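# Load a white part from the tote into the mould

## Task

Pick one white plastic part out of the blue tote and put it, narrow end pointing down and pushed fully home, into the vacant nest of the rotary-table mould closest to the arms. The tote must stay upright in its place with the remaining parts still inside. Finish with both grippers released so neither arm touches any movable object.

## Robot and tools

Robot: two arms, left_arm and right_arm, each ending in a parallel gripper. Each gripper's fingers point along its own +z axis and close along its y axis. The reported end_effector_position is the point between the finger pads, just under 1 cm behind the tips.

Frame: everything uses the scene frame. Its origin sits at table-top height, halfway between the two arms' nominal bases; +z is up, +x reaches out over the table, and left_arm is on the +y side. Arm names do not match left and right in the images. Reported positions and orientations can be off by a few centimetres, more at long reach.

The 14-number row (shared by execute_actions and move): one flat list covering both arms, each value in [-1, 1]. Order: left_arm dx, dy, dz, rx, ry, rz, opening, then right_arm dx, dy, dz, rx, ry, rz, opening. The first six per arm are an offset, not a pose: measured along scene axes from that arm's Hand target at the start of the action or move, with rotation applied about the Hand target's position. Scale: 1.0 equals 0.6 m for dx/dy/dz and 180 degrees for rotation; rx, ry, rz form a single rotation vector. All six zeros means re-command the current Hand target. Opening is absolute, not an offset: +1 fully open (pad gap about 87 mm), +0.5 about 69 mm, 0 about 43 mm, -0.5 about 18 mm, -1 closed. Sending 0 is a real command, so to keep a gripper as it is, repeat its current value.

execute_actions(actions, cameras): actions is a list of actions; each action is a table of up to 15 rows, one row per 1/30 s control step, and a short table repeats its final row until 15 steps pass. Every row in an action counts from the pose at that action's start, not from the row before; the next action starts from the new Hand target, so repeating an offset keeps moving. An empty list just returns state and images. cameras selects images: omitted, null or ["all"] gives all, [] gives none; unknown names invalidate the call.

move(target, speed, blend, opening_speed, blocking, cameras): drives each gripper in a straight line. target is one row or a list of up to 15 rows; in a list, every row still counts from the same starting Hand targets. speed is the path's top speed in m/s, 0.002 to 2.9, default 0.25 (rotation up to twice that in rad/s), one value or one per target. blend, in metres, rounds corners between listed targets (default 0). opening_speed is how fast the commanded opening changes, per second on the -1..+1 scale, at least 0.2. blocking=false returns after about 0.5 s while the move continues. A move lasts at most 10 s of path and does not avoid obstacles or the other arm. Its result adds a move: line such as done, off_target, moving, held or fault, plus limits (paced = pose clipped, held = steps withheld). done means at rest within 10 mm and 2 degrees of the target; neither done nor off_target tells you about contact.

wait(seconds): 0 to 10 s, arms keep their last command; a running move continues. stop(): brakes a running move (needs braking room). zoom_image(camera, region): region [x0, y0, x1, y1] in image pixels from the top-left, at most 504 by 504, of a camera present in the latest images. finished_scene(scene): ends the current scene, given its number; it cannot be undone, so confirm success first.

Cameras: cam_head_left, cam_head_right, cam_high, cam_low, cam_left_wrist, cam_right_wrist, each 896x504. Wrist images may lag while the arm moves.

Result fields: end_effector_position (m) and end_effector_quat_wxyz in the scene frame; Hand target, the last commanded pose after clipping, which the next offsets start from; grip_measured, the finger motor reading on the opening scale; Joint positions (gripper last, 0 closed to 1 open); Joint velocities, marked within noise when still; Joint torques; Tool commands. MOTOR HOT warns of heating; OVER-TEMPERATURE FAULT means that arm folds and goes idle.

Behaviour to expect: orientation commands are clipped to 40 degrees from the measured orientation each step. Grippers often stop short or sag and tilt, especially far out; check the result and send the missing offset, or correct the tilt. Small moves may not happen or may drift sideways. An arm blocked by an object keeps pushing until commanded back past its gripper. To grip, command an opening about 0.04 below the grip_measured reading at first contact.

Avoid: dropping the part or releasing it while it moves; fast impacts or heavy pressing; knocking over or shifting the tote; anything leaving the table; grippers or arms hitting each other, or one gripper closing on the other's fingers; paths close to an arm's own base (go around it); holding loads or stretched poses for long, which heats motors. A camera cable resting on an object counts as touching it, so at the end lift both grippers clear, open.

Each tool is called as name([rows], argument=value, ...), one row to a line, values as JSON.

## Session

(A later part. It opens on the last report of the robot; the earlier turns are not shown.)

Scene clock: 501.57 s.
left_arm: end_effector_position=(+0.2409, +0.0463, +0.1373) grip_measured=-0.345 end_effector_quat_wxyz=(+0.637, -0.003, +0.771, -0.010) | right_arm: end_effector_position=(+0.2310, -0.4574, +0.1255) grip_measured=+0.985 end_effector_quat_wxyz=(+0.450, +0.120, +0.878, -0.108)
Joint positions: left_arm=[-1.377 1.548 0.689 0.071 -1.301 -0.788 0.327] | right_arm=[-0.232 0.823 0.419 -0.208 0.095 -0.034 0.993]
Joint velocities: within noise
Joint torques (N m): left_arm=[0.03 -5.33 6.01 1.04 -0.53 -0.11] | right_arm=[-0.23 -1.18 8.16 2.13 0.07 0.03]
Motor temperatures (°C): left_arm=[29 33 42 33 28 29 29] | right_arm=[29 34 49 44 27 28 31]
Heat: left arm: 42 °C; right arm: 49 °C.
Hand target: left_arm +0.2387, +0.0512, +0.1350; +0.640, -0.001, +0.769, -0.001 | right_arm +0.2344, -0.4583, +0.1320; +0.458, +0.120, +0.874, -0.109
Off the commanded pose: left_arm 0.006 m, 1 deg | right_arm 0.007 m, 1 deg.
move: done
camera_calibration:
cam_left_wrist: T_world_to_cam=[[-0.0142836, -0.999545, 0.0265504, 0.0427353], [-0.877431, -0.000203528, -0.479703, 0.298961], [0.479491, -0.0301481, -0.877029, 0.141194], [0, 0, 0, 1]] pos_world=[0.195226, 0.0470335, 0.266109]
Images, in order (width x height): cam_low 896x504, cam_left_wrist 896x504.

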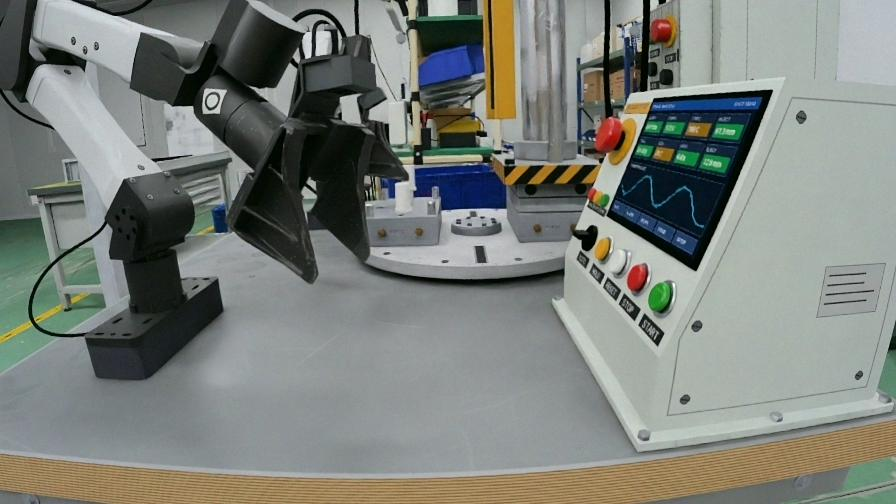

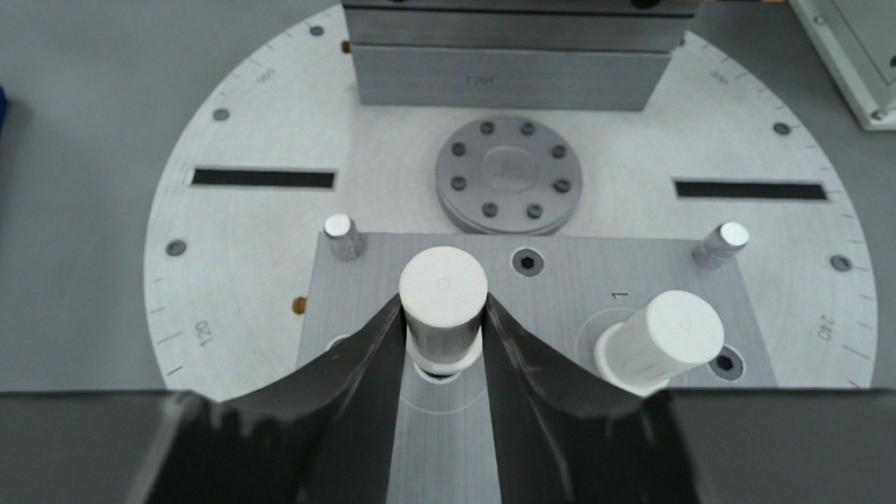

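move(target=[0,0.001,0.0,0.01,0,0,-0.75,0,0,0,0,0,0,1], speed=0.05, cameras=["cam_left_wrist","cam_low"])

zoom_image(camera="cam_left_wrist", region=[380, 260, 520, 464])

zoom_image(camera="cam_low", region=[390, 160, 430, 220])

Scene clock: 513.57 s.
left_arm: end_effector_position=(+0.2400, +0.0486, +0.1359) grip_measured=-0.345 end_effector_quat_wxyz=(+0.636, +0.003, +0.772, -0.003) | right_arm: end_effector_position=(+0.2310, -0.4574, +0.1255) grip_measured=+0.985 end_effector_quat_wxyz=(+0.450, +0.120, +0.878, -0.108)
Joint positions: left_arm=[-1.379 1.548 0.689 0.051 -1.303 -0.789 0.327] | right_arm=[-0.232 0.823 0.419 -0.208 0.095 -0.034 0.993]
Joint velocities: within noise
Joint torques (N m): left_arm=[0.09 -4.75 7.17 0.96 -0.57 0] | right_arm=[-0.32 -1.35 8.05 2.14 0.1 0]
Motor temperatures (°C): left_arm=[29 33 41 33 28 29 29] | right_arm=[29 33 49 44 27 28 31]
Heat: left arm: 41 °C; right arm: 49 °C.
Hand target: left_arm +0.2386, +0.0517, +0.1350; +0.639, +0.009, +0.769, +0.011 | right_arm +0.2344, -0.4583, +0.1320; +0.458, +0.120, +0.874, -0.109
Off the commanded pose: left_arm 0.004 m, 2 deg | right_arm 0.007 m, 1 deg.
move: done
camera_calibration:
cam_left_wrist: T_world_to_cam=[[-0.0147163, -0.999863, 0.00760239, 0.0477639], [-0.878482, 0.00929771, -0.477685, 0.297059], [0.477549, -0.0137083, -0.878498, 0.14019], [0, 0, 0, 1]] pos_world=[0.194716, 0.0469171, 0.264694]
Images, in order (width x height): cam_low 896x504, cam_left_wrist 896x504.

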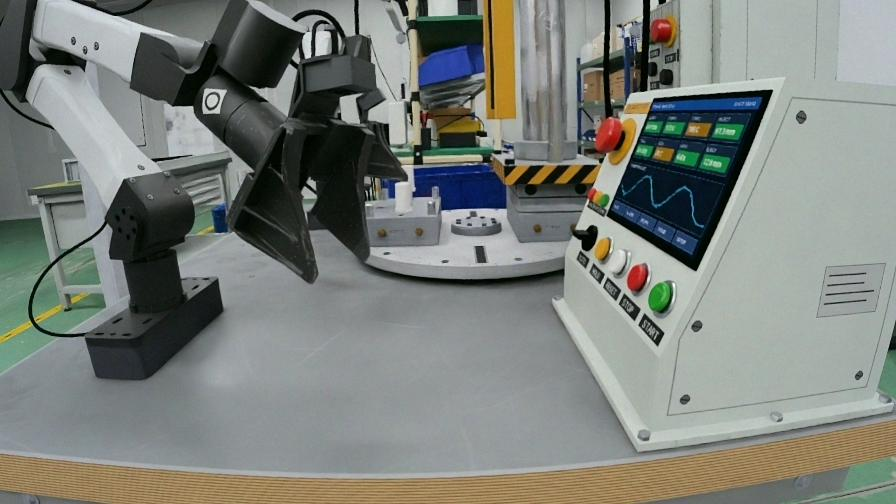

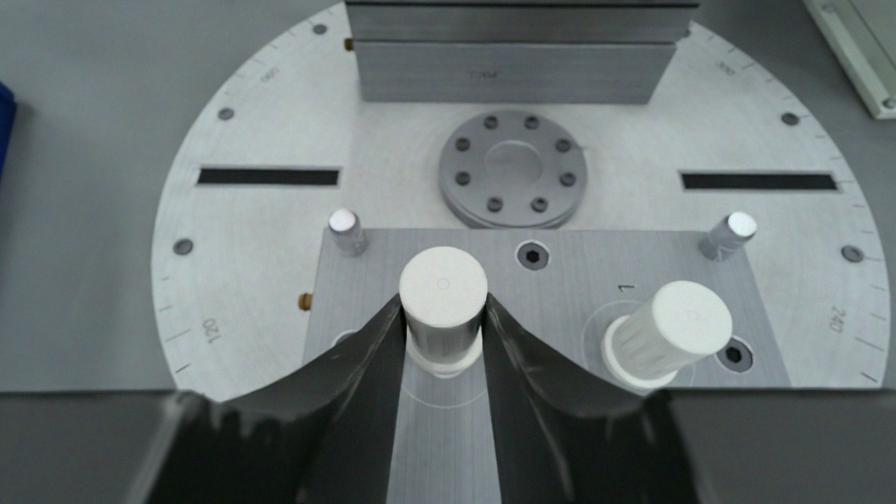

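Scaled by 2.471 from the camera's 896x504 image, which has a finer 1280x720 frame.

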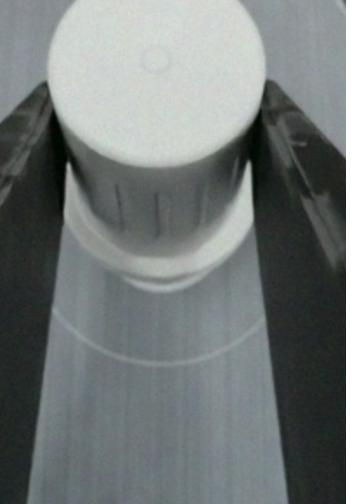

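Scaled by 8.400 from the camera's 896x504 image, which has a finer 1280x720 frame.

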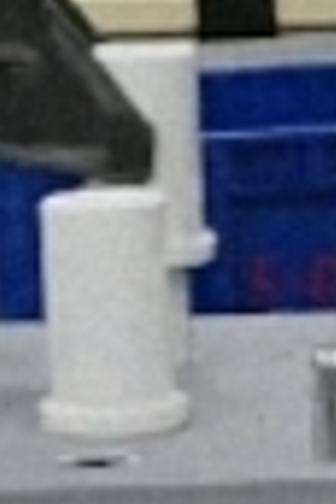

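move(target=[0.004,0.0,0.0,-0.002,0,0,-0.75,0,0,0,0,0,0,1], speed=0.05, cameras=["cam_left_wrist","cam_low"])

zoom_image(camera="cam_left_wrist", region=[380, 260, 520, 464])

zoom_image(camera="cam_low", region=[390, 160, 430, 220])

Scene clock: 529.50 s.
left_arm: end_effector_position=(+0.2401, +0.0487, +0.1359) grip_measured=-0.345 end_effector_quat_wxyz=(+0.636, +0.005, +0.772, -0.001) | right_arm: end_effector_position=(+0.2310, -0.4574, +0.1255) grip_measured=+0.985 end_effector_quat_wxyz=(+0.450, +0.120, +0.878, -0.108)
Joint positions: left_arm=[-1.379 1.548 0.689 0.052 -1.303 -0.783 0.327] | right_arm=[-0.232 0.823 0.419 -0.208 0.095 -0.034 0.993]
Joint velocities: within noise
Joint torques (N m): left_arm=[0.8 -4.81 6.63 1.22 -0.5 0.09] | right_arm=[-0.25 -1.22 8.1 2.12 0.1 0.02]
Motor temperatures (°C): left_arm=[29 33 42 33 28 29 30] | right_arm=[29 33 49 44 27 28 31]
Heat: left arm: 42 °C; right arm: 49 °C.
Hand target: left_arm +0.2410, +0.0517, +0.1350; +0.639, +0.007, +0.769, +0.008 | right_arm +0.2344, -0.4583, +0.1320; +0.458, +0.120, +0.874, -0.109
Off the commanded pose: left_arm 0.003 m, 1 deg | right_arm 0.007 m, 1 deg.
move: done
camera_calibration:
cam_left_wrist: T_world_to_cam=[[-0.0157429, -0.999872, 0.00274005, 0.0488691], [-0.878407, 0.0125212, -0.477749, 0.296963], [0.477654, -0.00992803, -0.878492, 0.140074], [0, 0, 0, 1]] pos_world=[0.194717, 0.0465352, 0.264794]
Images, in order (width x height): cam_low 896x504, cam_left_wrist 896x504.

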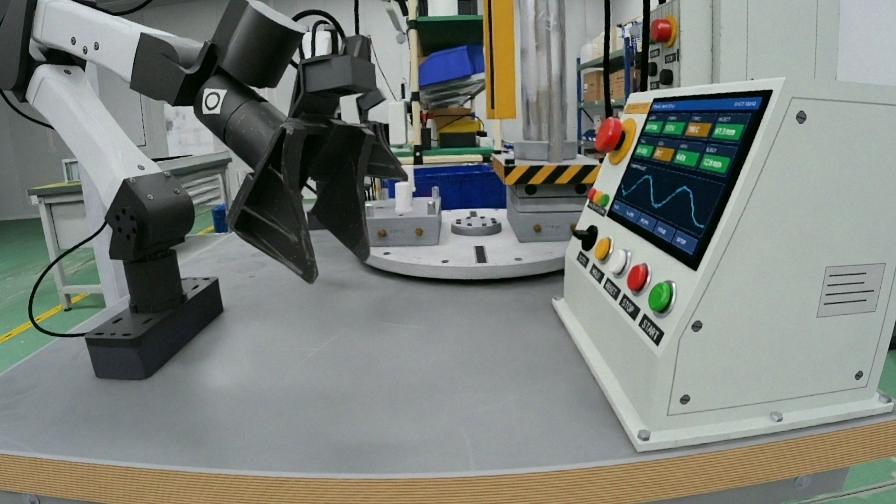

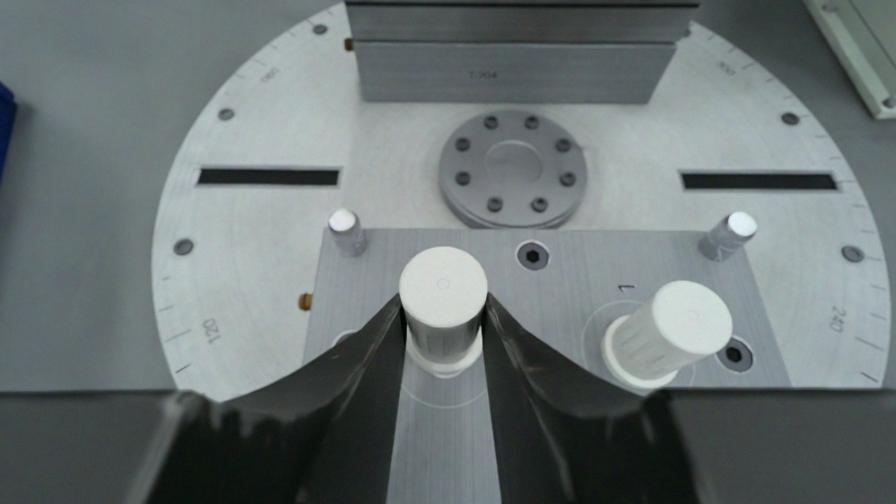

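Scaled by 2.471 from the camera's 896x504 image, which has a finer 1280x720 frame.

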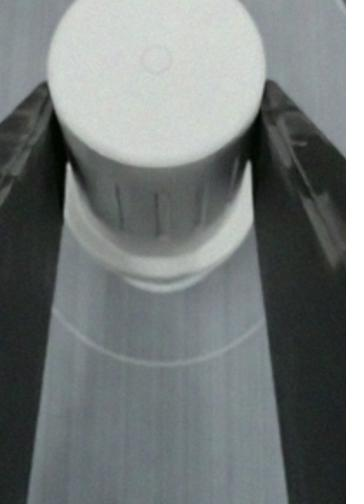

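Scaled by 8.400 from the camera's 896x504 image, which has a finer 1280x720 frame.

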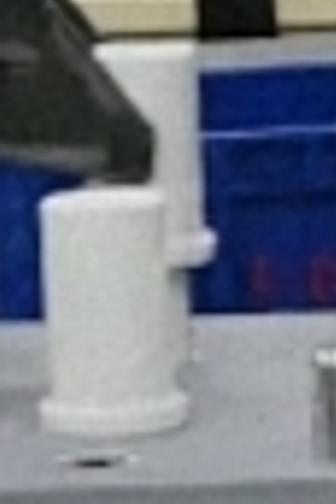

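move(target=[0.0062,0.0,0.0,-0.004,0,0,-0.75,0,0,0,0,0,0,1], speed=0.05, cameras=["cam_left_wrist","cam_low"])

zoom_image(camera="cam_left_wrist", region=[380, 260, 520, 464])

zoom_image(camera="cam_low", region=[390, 160, 430, 220])

Scene clock: 559.63 s.
left_arm: end_effector_position=(+0.2420, +0.0481, +0.1373) grip_measured=-0.345 end_effector_quat_wxyz=(+0.638, +0.007, +0.770, -0.001) | right_arm: end_effector_position=(+0.2310, -0.4574, +0.1255) grip_measured=+0.985 end_effector_quat_wxyz=(+0.450, +0.120, +0.878, -0.108)
Joint positions: left_arm=[-1.374 1.548 0.683 0.091 -1.303 -0.748 0.327] | right_arm=[-0.232 0.823 0.419 -0.208 0.095 -0.034 0.993]
Joint velocities: within noise
Joint torques (N m): left_arm=[1.51 -5.09 5.98 1.38 -0.36 0.05] | right_arm=[-0.46 -1.4 8.13 2.11 0.11 0.01]
Motor temperatures (°C): left_arm=[29 33 42 33 28 29 30] | right_arm=[29 33 50 44 27 28 31]
Heat: left arm: 42 °C; right arm: 50 °C.
Hand target: left_arm +0.2447, +0.0517, +0.1351; +0.639, +0.003, +0.769, +0.003 | right_arm +0.2344, -0.4583, +0.1320; +0.458, +0.120, +0.874, -0.109
Off the commanded pose: left_arm 0.005 m, 1 deg | right_arm 0.007 m, 1 deg.
move: done
camera_calibration:
cam_left_wrist: T_world_to_cam=[[-0.0175021, -0.999847, -0.0000138838, 0.049065], [-0.875377, 0.01533, -0.483198, 0.299228], [0.483124, -0.00844482, -0.875511, 0.138581], [0, 0, 0, 1]] pos_world=[0.195844, 0.0456406, 0.265916]
Images, in order (width x height): cam_low 896x504, cam_left_wrist 896x504.

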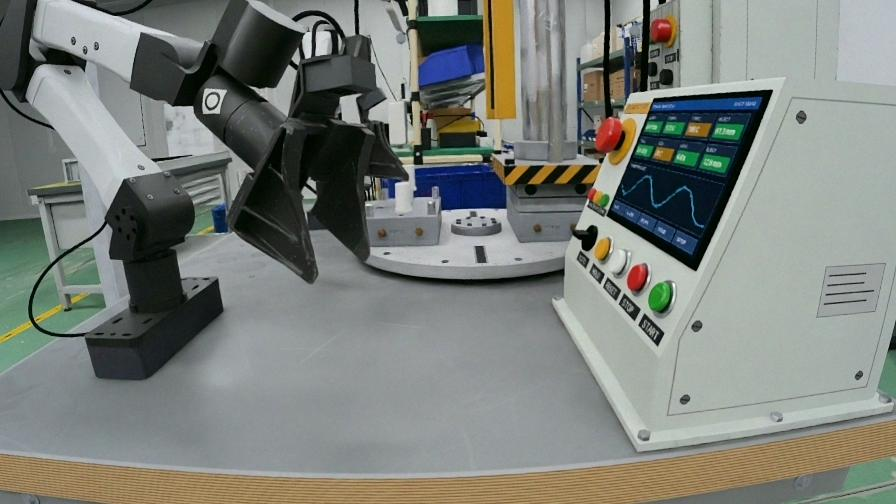

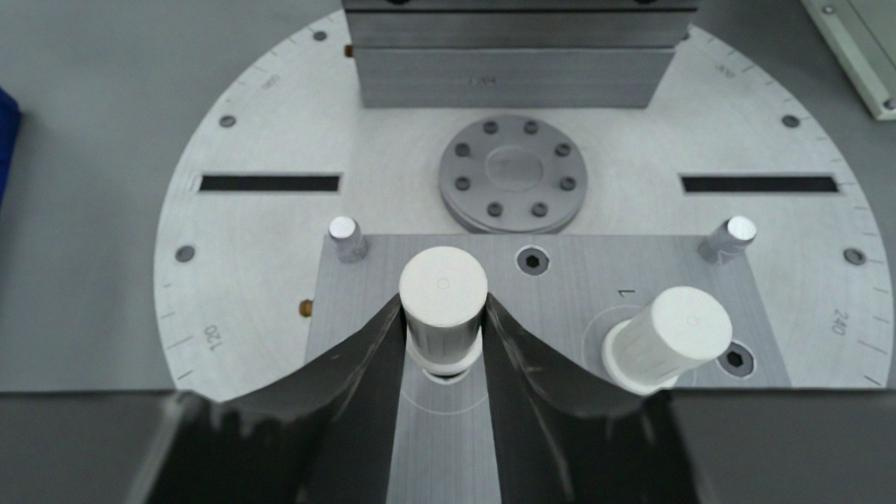

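Scaled by 2.471 from the camera's 896x504 image, which has a finer 1280x720 frame.

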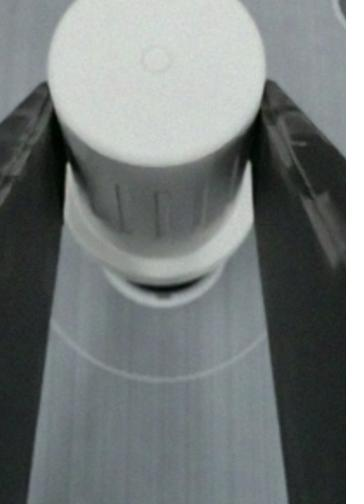

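Scaled by 8.400 from the camera's 896x504 image, which has a finer 1280x720 frame.

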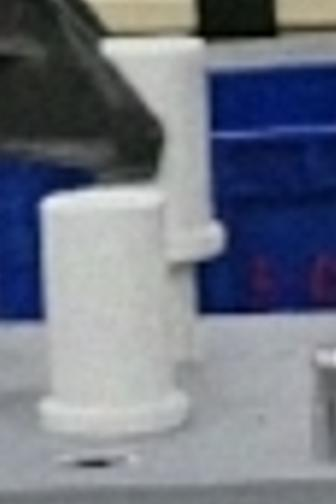

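move(target=[0.0005,-0.004,-0.014,0,0,0,-0.75,0,0,0,0,0,0,1], speed=0.04, cameras=["cam_left_wrist","cam_low"])

zoom_image(camera="cam_left_wrist", region=[380, 260, 520, 464])

zoom_image(camera="cam_low", region=[390, 160, 430, 220])

Scene clock: 570.20 s.
left_arm: end_effector_position=(+0.2433, +0.0445, +0.1370) grip_measured=-0.345 end_effector_quat_wxyz=(+0.643, -0.003, +0.766, -0.009) | right_arm: end_effector_position=(+0.2310, -0.4574, +0.1255) grip_measured=+0.985 end_effector_quat_wxyz=(+0.450, +0.120, +0.878, -0.108)
Joint positions: left_arm=[-1.374 1.563 0.679 0.14 -1.311 -0.745 0.327] | right_arm=[-0.232 0.823 0.419 -0.208 0.095 -0.034 0.993]
Joint velocities: within noise
Joint torques (N m): left_arm=[1.44 -3.89 5.42 1.31 -0.28 -0.01] | right_arm=[-0.23 -1.33 8.13 2.16 0.11 0.04]
Motor temperatures (°C): left_arm=[29 33 41 33 28 29 30] | right_arm=[29 33 50 44 27 28 31]
Heat: left arm: 41 °C; right arm: 50 °C.
Hand target: left_arm +0.2451, +0.0493, +0.1267; +0.640, +0.003, +0.769, +0.003 | right_arm +0.2344, -0.4583, +0.1320; +0.458, +0.120, +0.874, -0.109
Off the commanded pose: left_arm 0.012 m, 2 deg | right_arm 0.007 m, 1 deg.
move: off_target (left_arm)
camera_calibration:
cam_left_wrist: T_world_to_cam=[[-0.0122729, -0.999599, 0.0255009, 0.0405706], [-0.870086, -0.00189159, -0.492896, 0.301006], [0.492747, -0.0282373, -0.869714, 0.135372], [0, 0, 0, 1]] pos_world=[0.195695, 0.0449463, 0.265065]
Images, in order (width x height): cam_low 896x504, cam_left_wrist 896x504.

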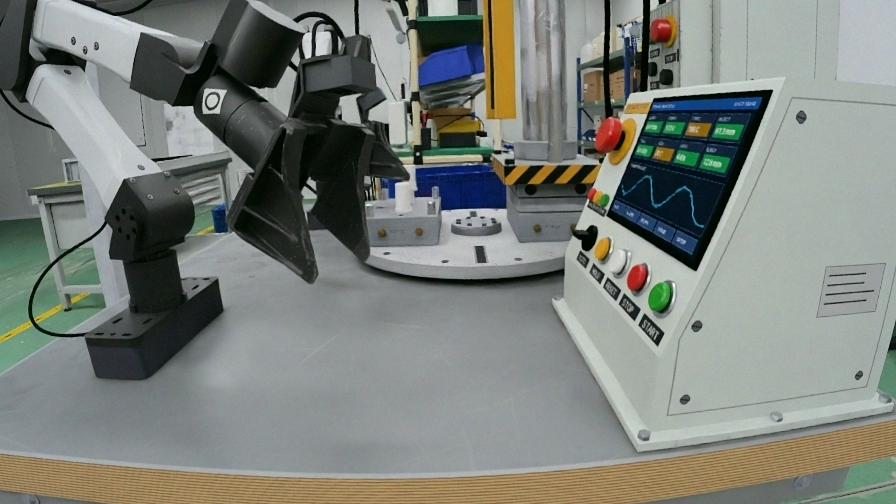

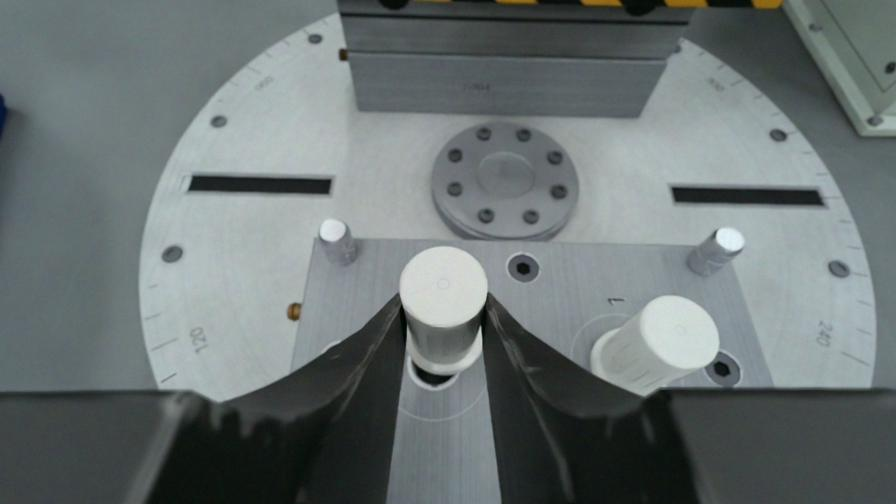

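Scaled by 2.471 from the camera's 896x504 image, which has a finer 1280x720 frame.

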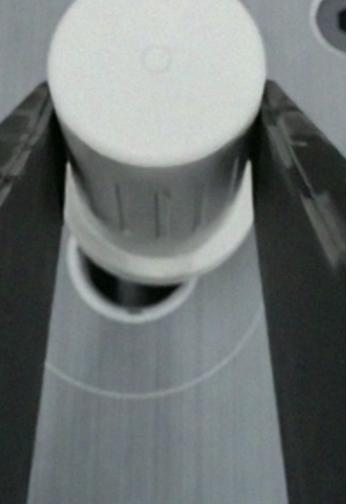

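Scaled by 8.400 from the camera's 896x504 image, which has a finer 1280x720 frame.

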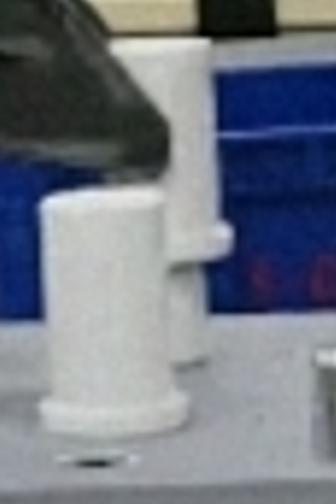

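move(target=[-0.001,0.0015,0.027,0,0,0,-0.75,0,0,0,0,0,0,1], speed=0.05, cameras=["cam_left_wrist","cam_low"])

zoom_image(camera="cam_left_wrist", region=[380, 260, 520, 464])

zoom_image(camera="cam_low", region=[390, 160, 430, 220])

Scene clock: 582.07 s.
left_arm: end_effector_position=(+0.2426, +0.0487, +0.1370) grip_measured=-0.345 end_effector_quat_wxyz=(+0.641, +0.005, +0.768, +0.001) | right_arm: end_effector_position=(+0.2310, -0.4574, +0.1255) grip_measured=+0.985 end_effector_quat_wxyz=(+0.450, +0.120, +0.878, -0.108)
Joint positions: left_arm=[-1.374 1.553 0.679 0.107 -1.311 -0.742 0.327] | right_arm=[-0.232 0.823 0.419 -0.208 0.095 -0.034 0.993]
Joint velocities: within noise
Joint torques (N m): left_arm=[1.35 -6.71 8.13 0.88 -0.28 0.04] | right_arm=[-0.34 -1.25 8.17 2.13 0.08 0.01]
Motor temperatures (°C): left_arm=[29 33 42 33 28 29 30] | right_arm=[29 33 50 44 27 28 31]
Heat: left arm: 42 °C; right arm: 50 °C.
Hand target: left_arm +0.2444, +0.0503, +0.1428; +0.640, +0.003, +0.769, +0.004 | right_arm +0.2344, -0.4583, +0.1320; +0.458, +0.120, +0.874, -0.109
Off the commanded pose: left_arm 0.006 m, 0 deg | right_arm 0.007 m, 1 deg.
move: done
camera_calibration:
cam_left_wrist: T_world_to_cam=[[-0.0125809, -0.99992, -0.00118434, 0.0485335], [-0.87206, 0.0115517, -0.489262, 0.299663], [0.489237, -0.00512256, -0.872136, 0.13584], [0, 0, 0, 1]] pos_world=[0.195477, 0.0457639, 0.265142]
Images, in order (width x height): cam_low 896x504, cam_left_wrist 896x504.

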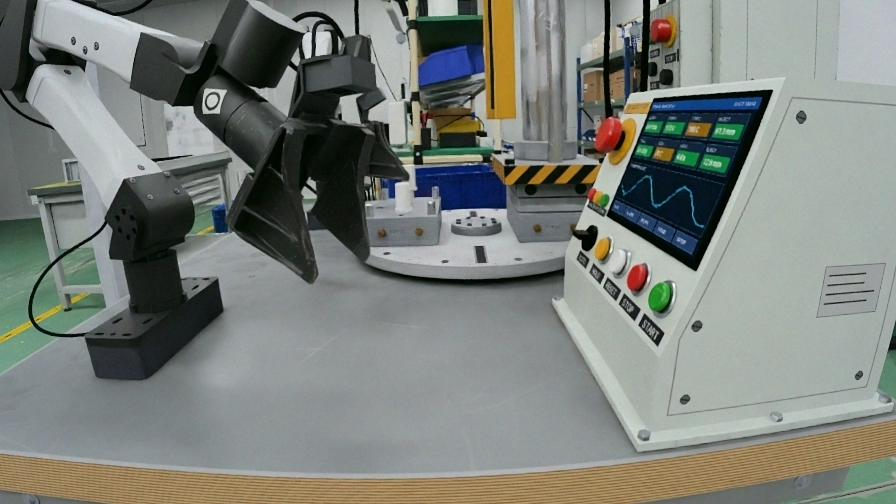

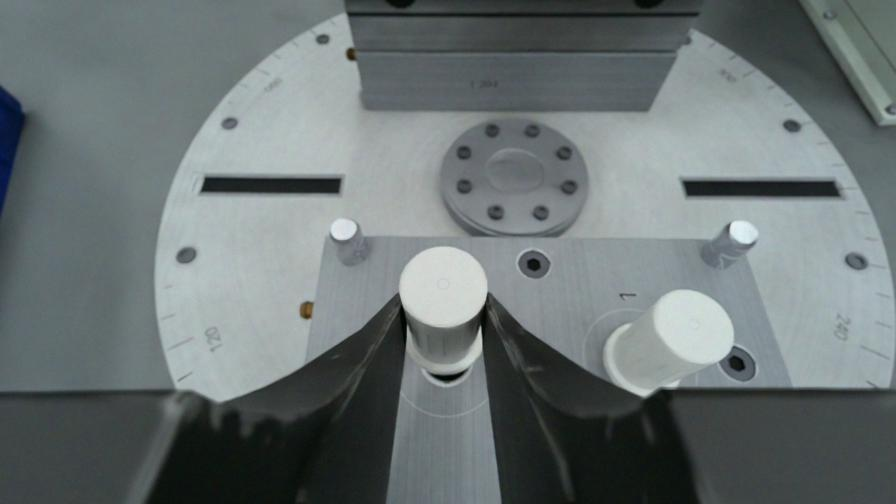

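Scaled by 2.471 from the camera's 896x504 image, which has a finer 1280x720 frame.

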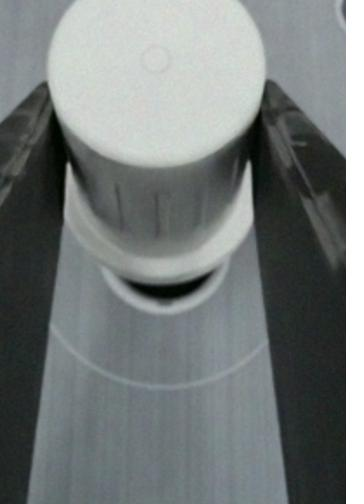

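Scaled by 8.400 from the camera's 896x504 image, which has a finer 1280x720 frame.

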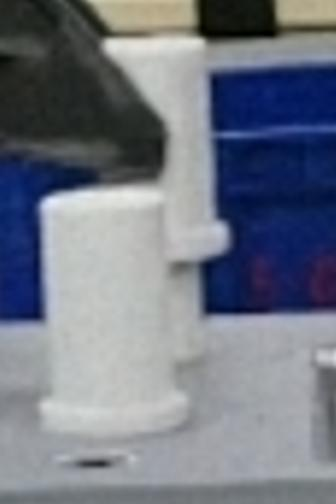

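move(target=[0.0,-0.002,0.012,0,0,0,-0.75,0,0,0,0,0,0,1], speed=0.05, cameras=["cam_left_wrist","cam_low"])

zoom_image(camera="cam_left_wrist", region=[380, 260, 520, 464])

zoom_image(camera="cam_low", region=[390, 160, 430, 220])

Scene clock: 589.30 s.
left_arm: end_effector_position=(+0.2418, +0.0529, +0.1375) grip_measured=-0.345 end_effector_quat_wxyz=(+0.638, +0.018, +0.770, +0.017) | right_arm: end_effector_position=(+0.2310, -0.4574, +0.1255) grip_measured=+0.985 end_effector_quat_wxyz=(+0.450, +0.120, +0.878, -0.108)
Joint positions: left_arm=[-1.374 1.545 0.689 0.049 -1.311 -0.741 0.327] | right_arm=[-0.232 0.823 0.419 -0.208 0.095 -0.034 0.993]
Joint velocities: within noise
Joint torques (N m): left_arm=[1.29 -7.19 9.28 1.06 -0.32 -0.04] | right_arm=[-0.38 -1.17 8.1 2.12 0.08 0.01]
Motor temperatures (°C): left_arm=[29 34 42 33 28 29 30] | right_arm=[29 33 50 44 27 28 31]
Heat: left arm: 42 °C; right arm: 50 °C.
Hand target: left_arm +0.2445, +0.0490, +0.1500; +0.640, +0.003, +0.769, +0.003 | right_arm +0.2344, -0.4583, +0.1320; +0.458, +0.120, +0.874, -0.109
Off the commanded pose: left_arm 0.013 m, 2 deg | right_arm 0.007 m, 1 deg.
move: off_target (left_arm)
camera_calibration:
cam_left_wrist: T_world_to_cam=[[-0.0132641, -0.999082, -0.0407226, 0.0583216], [-0.875701, 0.0312659, -0.48184, 0.298045], [0.482671, 0.0292696, -0.875312, 0.137006], [0, 0, 0, 1]] pos_world=[0.195643, 0.0449393, 0.265908]
Images, in order (width x height): cam_low 896x504, cam_left_wrist 896x504.

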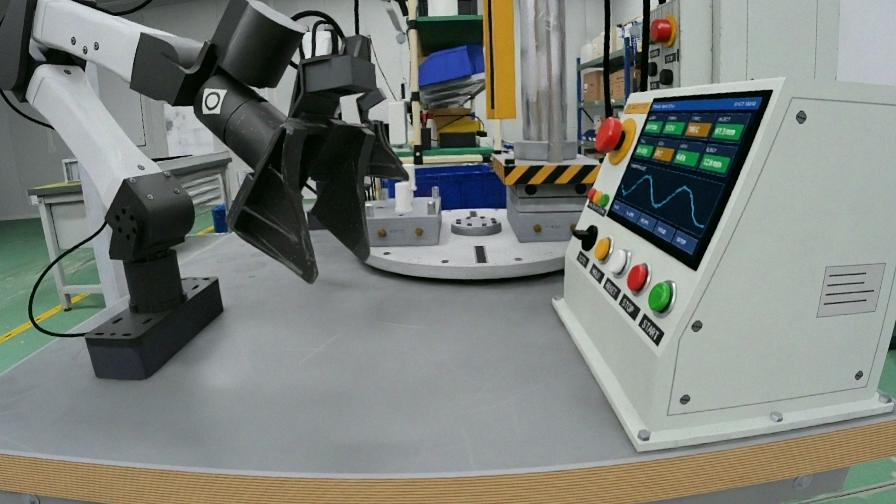

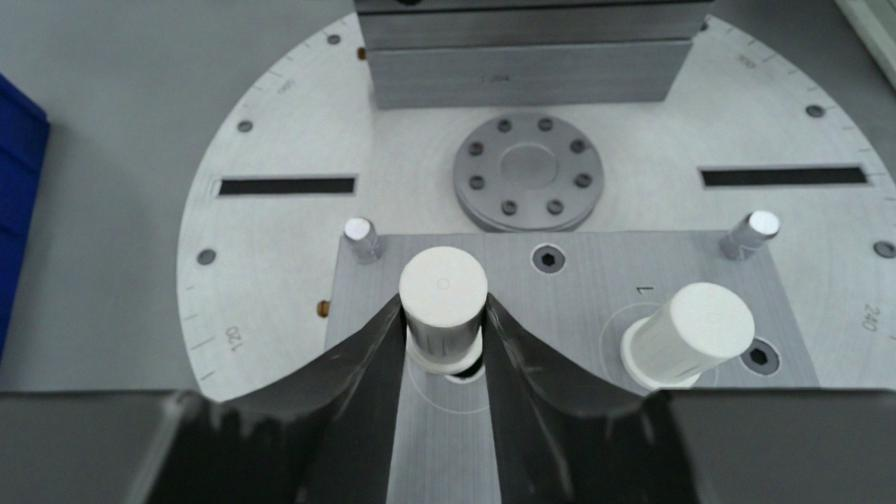

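Scaled by 2.471 from the camera's 896x504 image, which has a finer 1280x720 frame.

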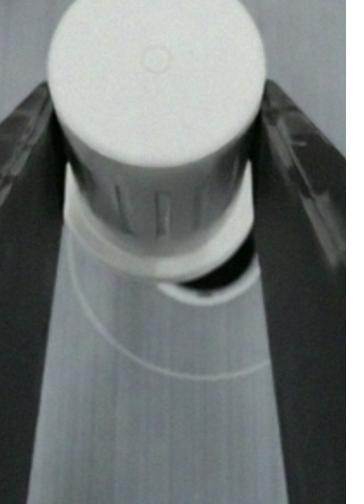

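Scaled by 8.400 from the camera's 896x504 image, which has a finer 1280x720 frame.

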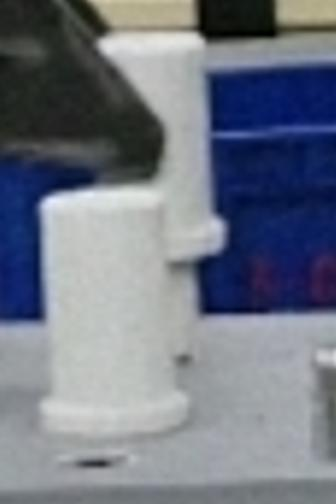

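move(target=[0.0,0.0,0.042,0,0,0,-0.75,0,0,0,0,0,0,1], speed=0.08, cameras=[])

move(target=[0.0,0.0,-0.037,0,0,0,-0.75,0,0,0,0,0,0,1], speed=0.05, cameras=["cam_left_wrist","cam_low"])

zoom_image(camera="cam_left_wrist", region=[380, 260, 520, 464])

zoom_image(camera="cam_low", region=[390, 160, 430, 220])

Scene clock: 600.27 s.
left_arm: end_effector_position=(+0.2414, +0.0534, +0.1610) grip_measured=-0.345 end_effector_quat_wxyz=(+0.636, +0.024, +0.771, +0.021) | right_arm: end_effector_position=(+0.2310, -0.4574, +0.1255) grip_measured=+0.985 end_effector_quat_wxyz=(+0.450, +0.120, +0.878, -0.108)
Joint positions: left_arm=[-1.374 1.486 0.75 -0.079 -1.308 -0.735 0.327] | right_arm=[-0.232 0.823 0.419 -0.208 0.095 -0.034 0.993]
Joint velocities: within noise
Joint torques (N m): left_arm=[1.28 -6.8 10.04 1.13 -0.35 -0.09] | right_arm=[-0.32 -1.32 8.13 2.13 0.09 0]
Motor temperatures (°C): left_arm=[29 35 43 33 28 29 30] | right_arm=[29 33 50 44 27 28 31]
Heat: left arm: 43 °C; right arm: 50 °C.
Hand target: left_arm +0.2444, +0.0491, +0.1752; +0.640, +0.003, +0.769, +0.004 | right_arm +0.2344, -0.4583, +0.1320; +0.458, +0.120, +0.874, -0.109
Off the commanded pose: left_arm 0.015 m, 3 deg | right_arm 0.007 m, 1 deg.
move: off_target (left_arm)
No camera images: "cameras" was empty.

Scene clock: 601.47 s.
left_arm: end_effector_position=(+0.2424, +0.0478, +0.1581) grip_measured=-0.345 end_effector_quat_wxyz=(+0.639, +0.009, +0.769, +0.003) | right_arm: end_effector_position=(+0.2310, -0.4574, +0.1255) grip_measured=+0.985 end_effector_quat_wxyz=(+0.450, +0.120, +0.878, -0.108)
Joint positions: left_arm=[-1.374 1.501 0.735 -0.01 -1.307 -0.742 0.327] | right_arm=[-0.232 0.823 0.419 -0.208 0.095 -0.034 0.993]
Joint velocities: within noise
Joint torques (N m): left_arm=[1.28 -4.22 6.37 1.42 -0.35 -0.09] | right_arm=[-0.34 -1.29 8.17 2.11 0.08 0.01]
Motor temperatures (°C): left_arm=[29 35 43 33 28 29 30] | right_arm=[29 33 50 44 27 28 31]
Heat: left arm: 43 °C; right arm: 50 °C.
Hand target: left_arm +0.2445, +0.0490, +0.1530; +0.640, +0.003, +0.769, +0.003 | right_arm +0.2344, -0.4583, +0.1320; +0.458, +0.120, +0.874, -0.109
Off the commanded pose: left_arm 0.006 m, 1 deg | right_arm 0.007 m, 1 deg.
move: done
camera_calibration:
cam_left_wrist: T_world_to_cam=[[-0.0159133, -0.999842, -0.00796276, 0.0495732], [-0.874241, 0.0177782, -0.485166, 0.309451], [0.48523, -0.000759222, -0.874386, 0.15553], [0, 0, 0, 1]] pos_world=[0.195855, 0.044182, 0.286523]
Images, in order (width x height): cam_low 896x504, cam_left_wrist 896x504.

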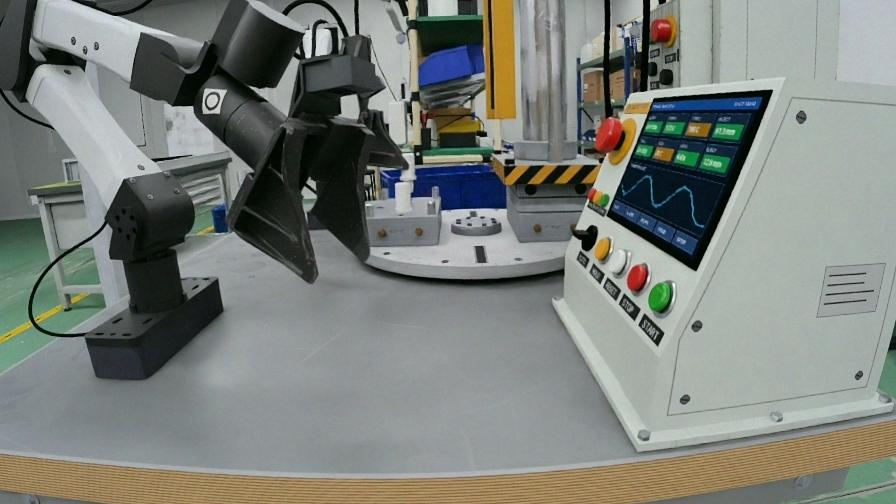

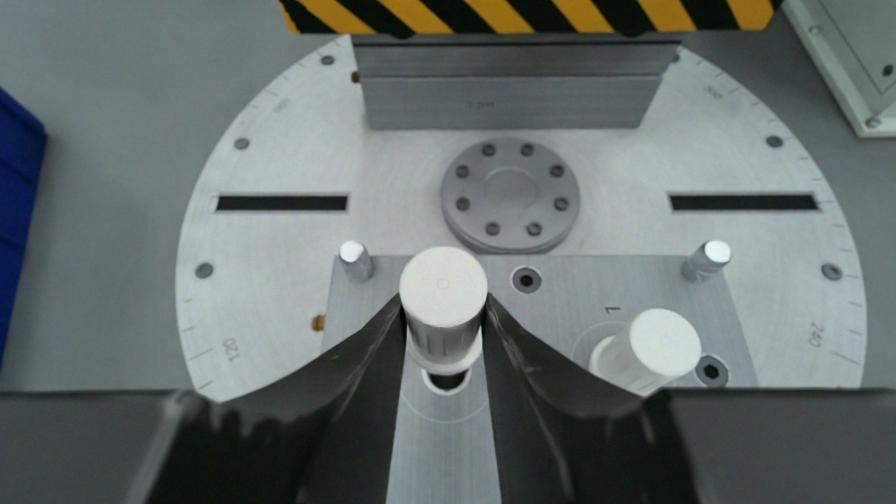

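Scaled by 2.471 from the camera's 896x504 image, which has a finer 1280x720 frame.

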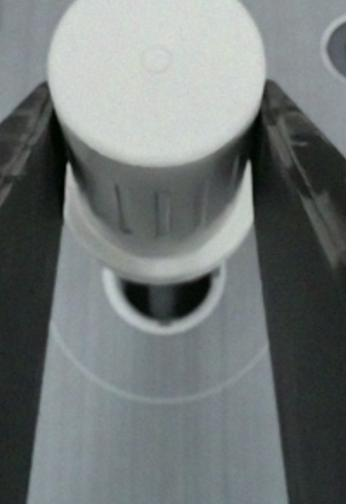

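Scaled by 8.400 from the camera's 896x504 image, which has a finer 1280x720 frame.

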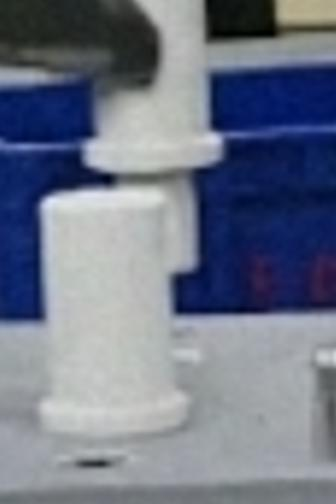

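move(target=[0.0025,-0.0017,-0.03,0,0,0,-0.75,0,0,0,0,0,0,1], speed=0.05, cameras=["cam_left_wrist","cam_low"])

zoom_image(camera="cam_left_wrist", region=[380, 260, 520, 464])

zoom_image(camera="cam_low", region=[390, 160, 430, 220])

Scene clock: 632.87 s.
left_arm: end_effector_position=(+0.2438, +0.0458, +0.1402) grip_measured=-0.345 end_effector_quat_wxyz=(+0.640, +0.004, +0.769, -0.001) | right_arm: end_effector_position=(+0.2310, -0.4574, +0.1255) grip_measured=+0.985 end_effector_quat_wxyz=(+0.450, +0.120, +0.878, -0.108)
Joint positions: left_arm=[-1.371 1.552 0.695 0.094 -1.305 -0.742 0.327] | right_arm=[-0.232 0.823 0.419 -0.208 0.095 -0.034 0.993]
Joint velocities: within noise
Joint torques (N m): left_arm=[1.39 -4.34 6.05 1.4 -0.34 0.03] | right_arm=[-0.34 -1.22 8.21 2.14 0.1 0.03]
Motor temperatures (°C): left_arm=[29 34 43 34 28 29 30] | right_arm=[29 33 50 44 27 28 31]
Heat: left arm: 43 °C; right arm: 50 °C.
Hand target: left_arm +0.2460, +0.0480, +0.1350; +0.640, +0.003, +0.769, +0.003 | right_arm +0.2344, -0.4583, +0.1320; +0.458, +0.120, +0.874, -0.109
Off the commanded pose: left_arm 0.006 m, 1 deg | right_arm 0.007 m, 1 deg.
move: done
camera_calibration:
cam_left_wrist: T_world_to_cam=[[-0.0137282, -0.999897, 0.00428045, 0.0451876], [-0.87392, 0.00991818, -0.485969, 0.302414], [0.485876, -0.0104122, -0.873966, 0.139432], [0, 0, 0, 1]] pos_world=[0.197159, 0.0436353, 0.268629]
Images, in order (width x height): cam_low 896x504, cam_left_wrist 896x504.

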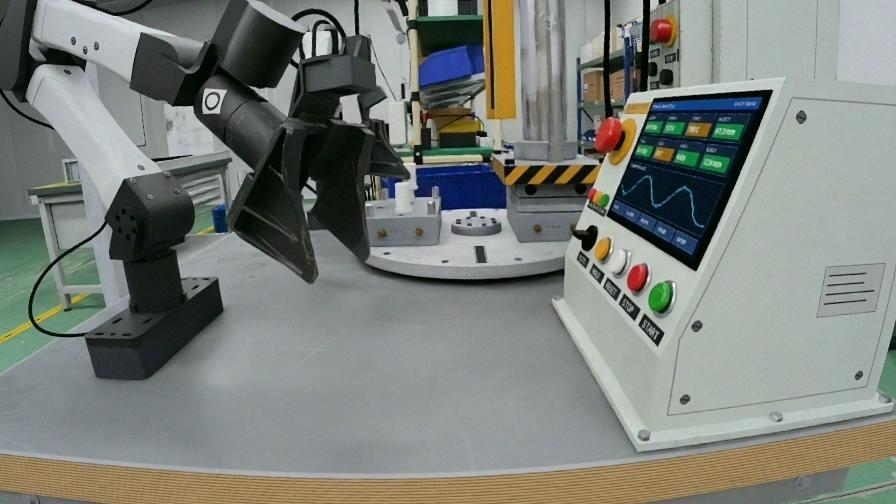

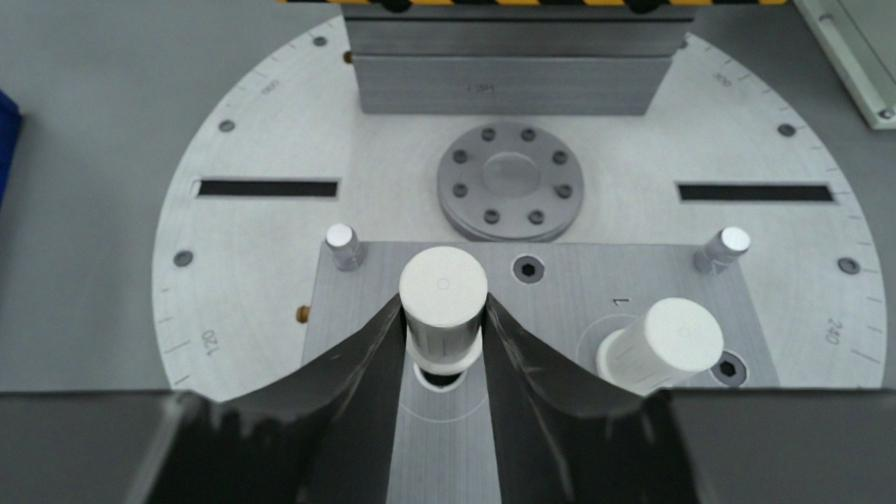

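Scaled by 2.471 from the camera's 896x504 image, which has a finer 1280x720 frame.

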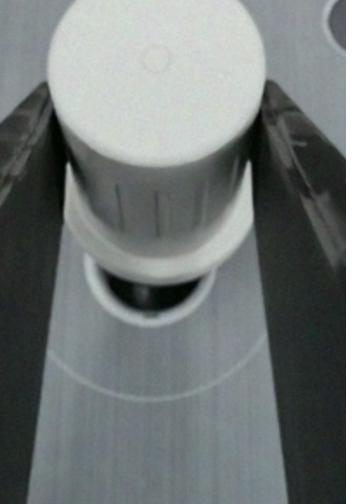

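Scaled by 8.400 from the camera's 896x504 image, which has a finer 1280x720 frame.

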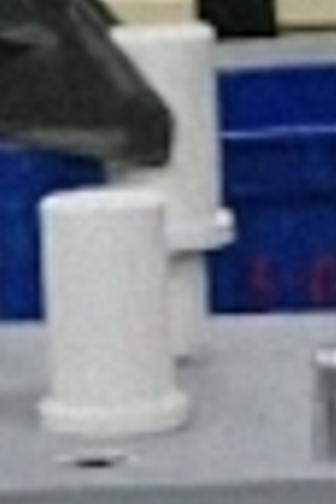

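move([
  [-0.003,0.003,-0.004,0,0,0,-0.75,0,0,0,0,0,0,1],
  [-0.003,0.003,-0.016,0,0,0,-0.75,0,0,0,0,0,0,1],
], speed=0.03, cameras=["cam_left_wrist","cam_low"])

zoom_image(camera="cam_left_wrist", region=[380, 260, 520, 464])

zoom_image(camera="cam_low", region=[390, 160, 430, 220])

Scene clock: 645.90 s.
left_arm: end_effector_position=(+0.2445, +0.0475, +0.1368) grip_measured=-0.345 end_effector_quat_wxyz=(+0.644, -0.004, +0.765, -0.002) | right_arm: end_effector_position=(+0.2310, -0.4574, +0.1255) grip_measured=+0.985 end_effector_quat_wxyz=(+0.450, +0.120, +0.878, -0.108)
Joint positions: left_arm=[-1.371 1.563 0.676 0.137 -1.318 -0.742 0.327] | right_arm=[-0.232 0.823 0.419 -0.208 0.095 -0.034 0.993]
Joint velocities: within noise
Joint torques (N m): left_arm=[0.96 -3.75 5.37 1.28 -0.22 -0.09] | right_arm=[-0.36 -1.28 8.21 2.11 0.08 0.05]
Motor temperatures (°C): left_arm=[29 34 42 34 28 29 30] | right_arm=[29 33 50 44 27 28 31]
Heat: left arm: 42 °C; right arm: 50 °C.
Hand target: left_arm +0.2441, +0.0498, +0.1253; +0.639, +0.003, +0.769, +0.004 | right_arm +0.2344, -0.4583, +0.1320; +0.458, +0.120, +0.874, -0.109
Off the commanded pose: left_arm 0.012 m, 1 deg | right_arm 0.007 m, 1 deg.
move: off_target (left_arm)
camera_calibration:
cam_left_wrist: T_world_to_cam=[[-0.0037964, -0.999866, 0.0159404, 0.0429415], [-0.868169, -0.00461508, -0.496247, 0.30208], [0.496254, -0.0157229, -0.868035, 0.133007], [0, 0, 0, 1]] pos_world=[0.196414, 0.0464211, 0.264677]
Images, in order (width x height): cam_low 896x504, cam_left_wrist 896x504.

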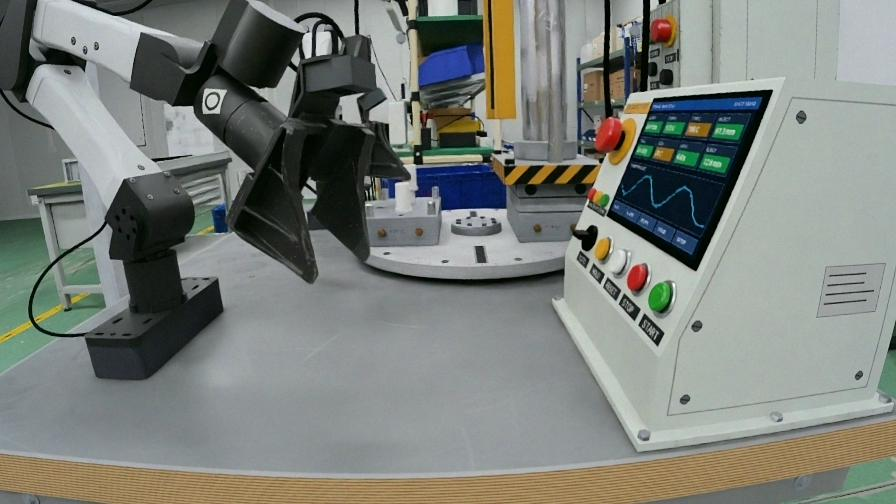

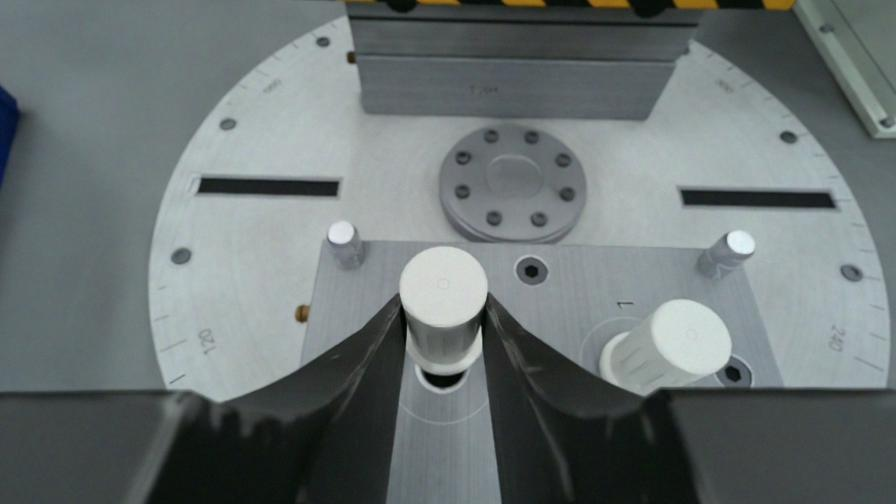

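Scaled by 2.471 from the camera's 896x504 image, which has a finer 1280x720 frame.

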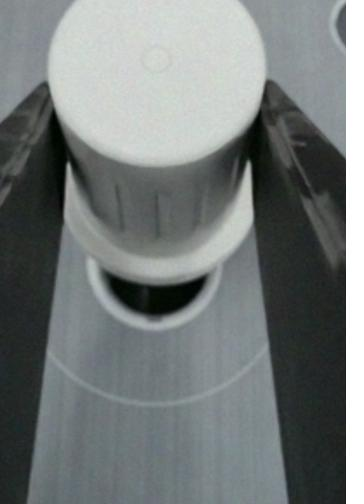

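Scaled by 8.400 from the camera's 896x504 image, which has a finer 1280x720 frame.

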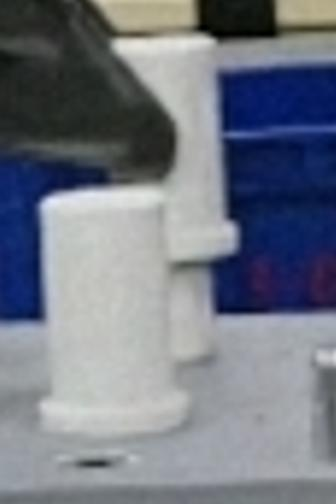

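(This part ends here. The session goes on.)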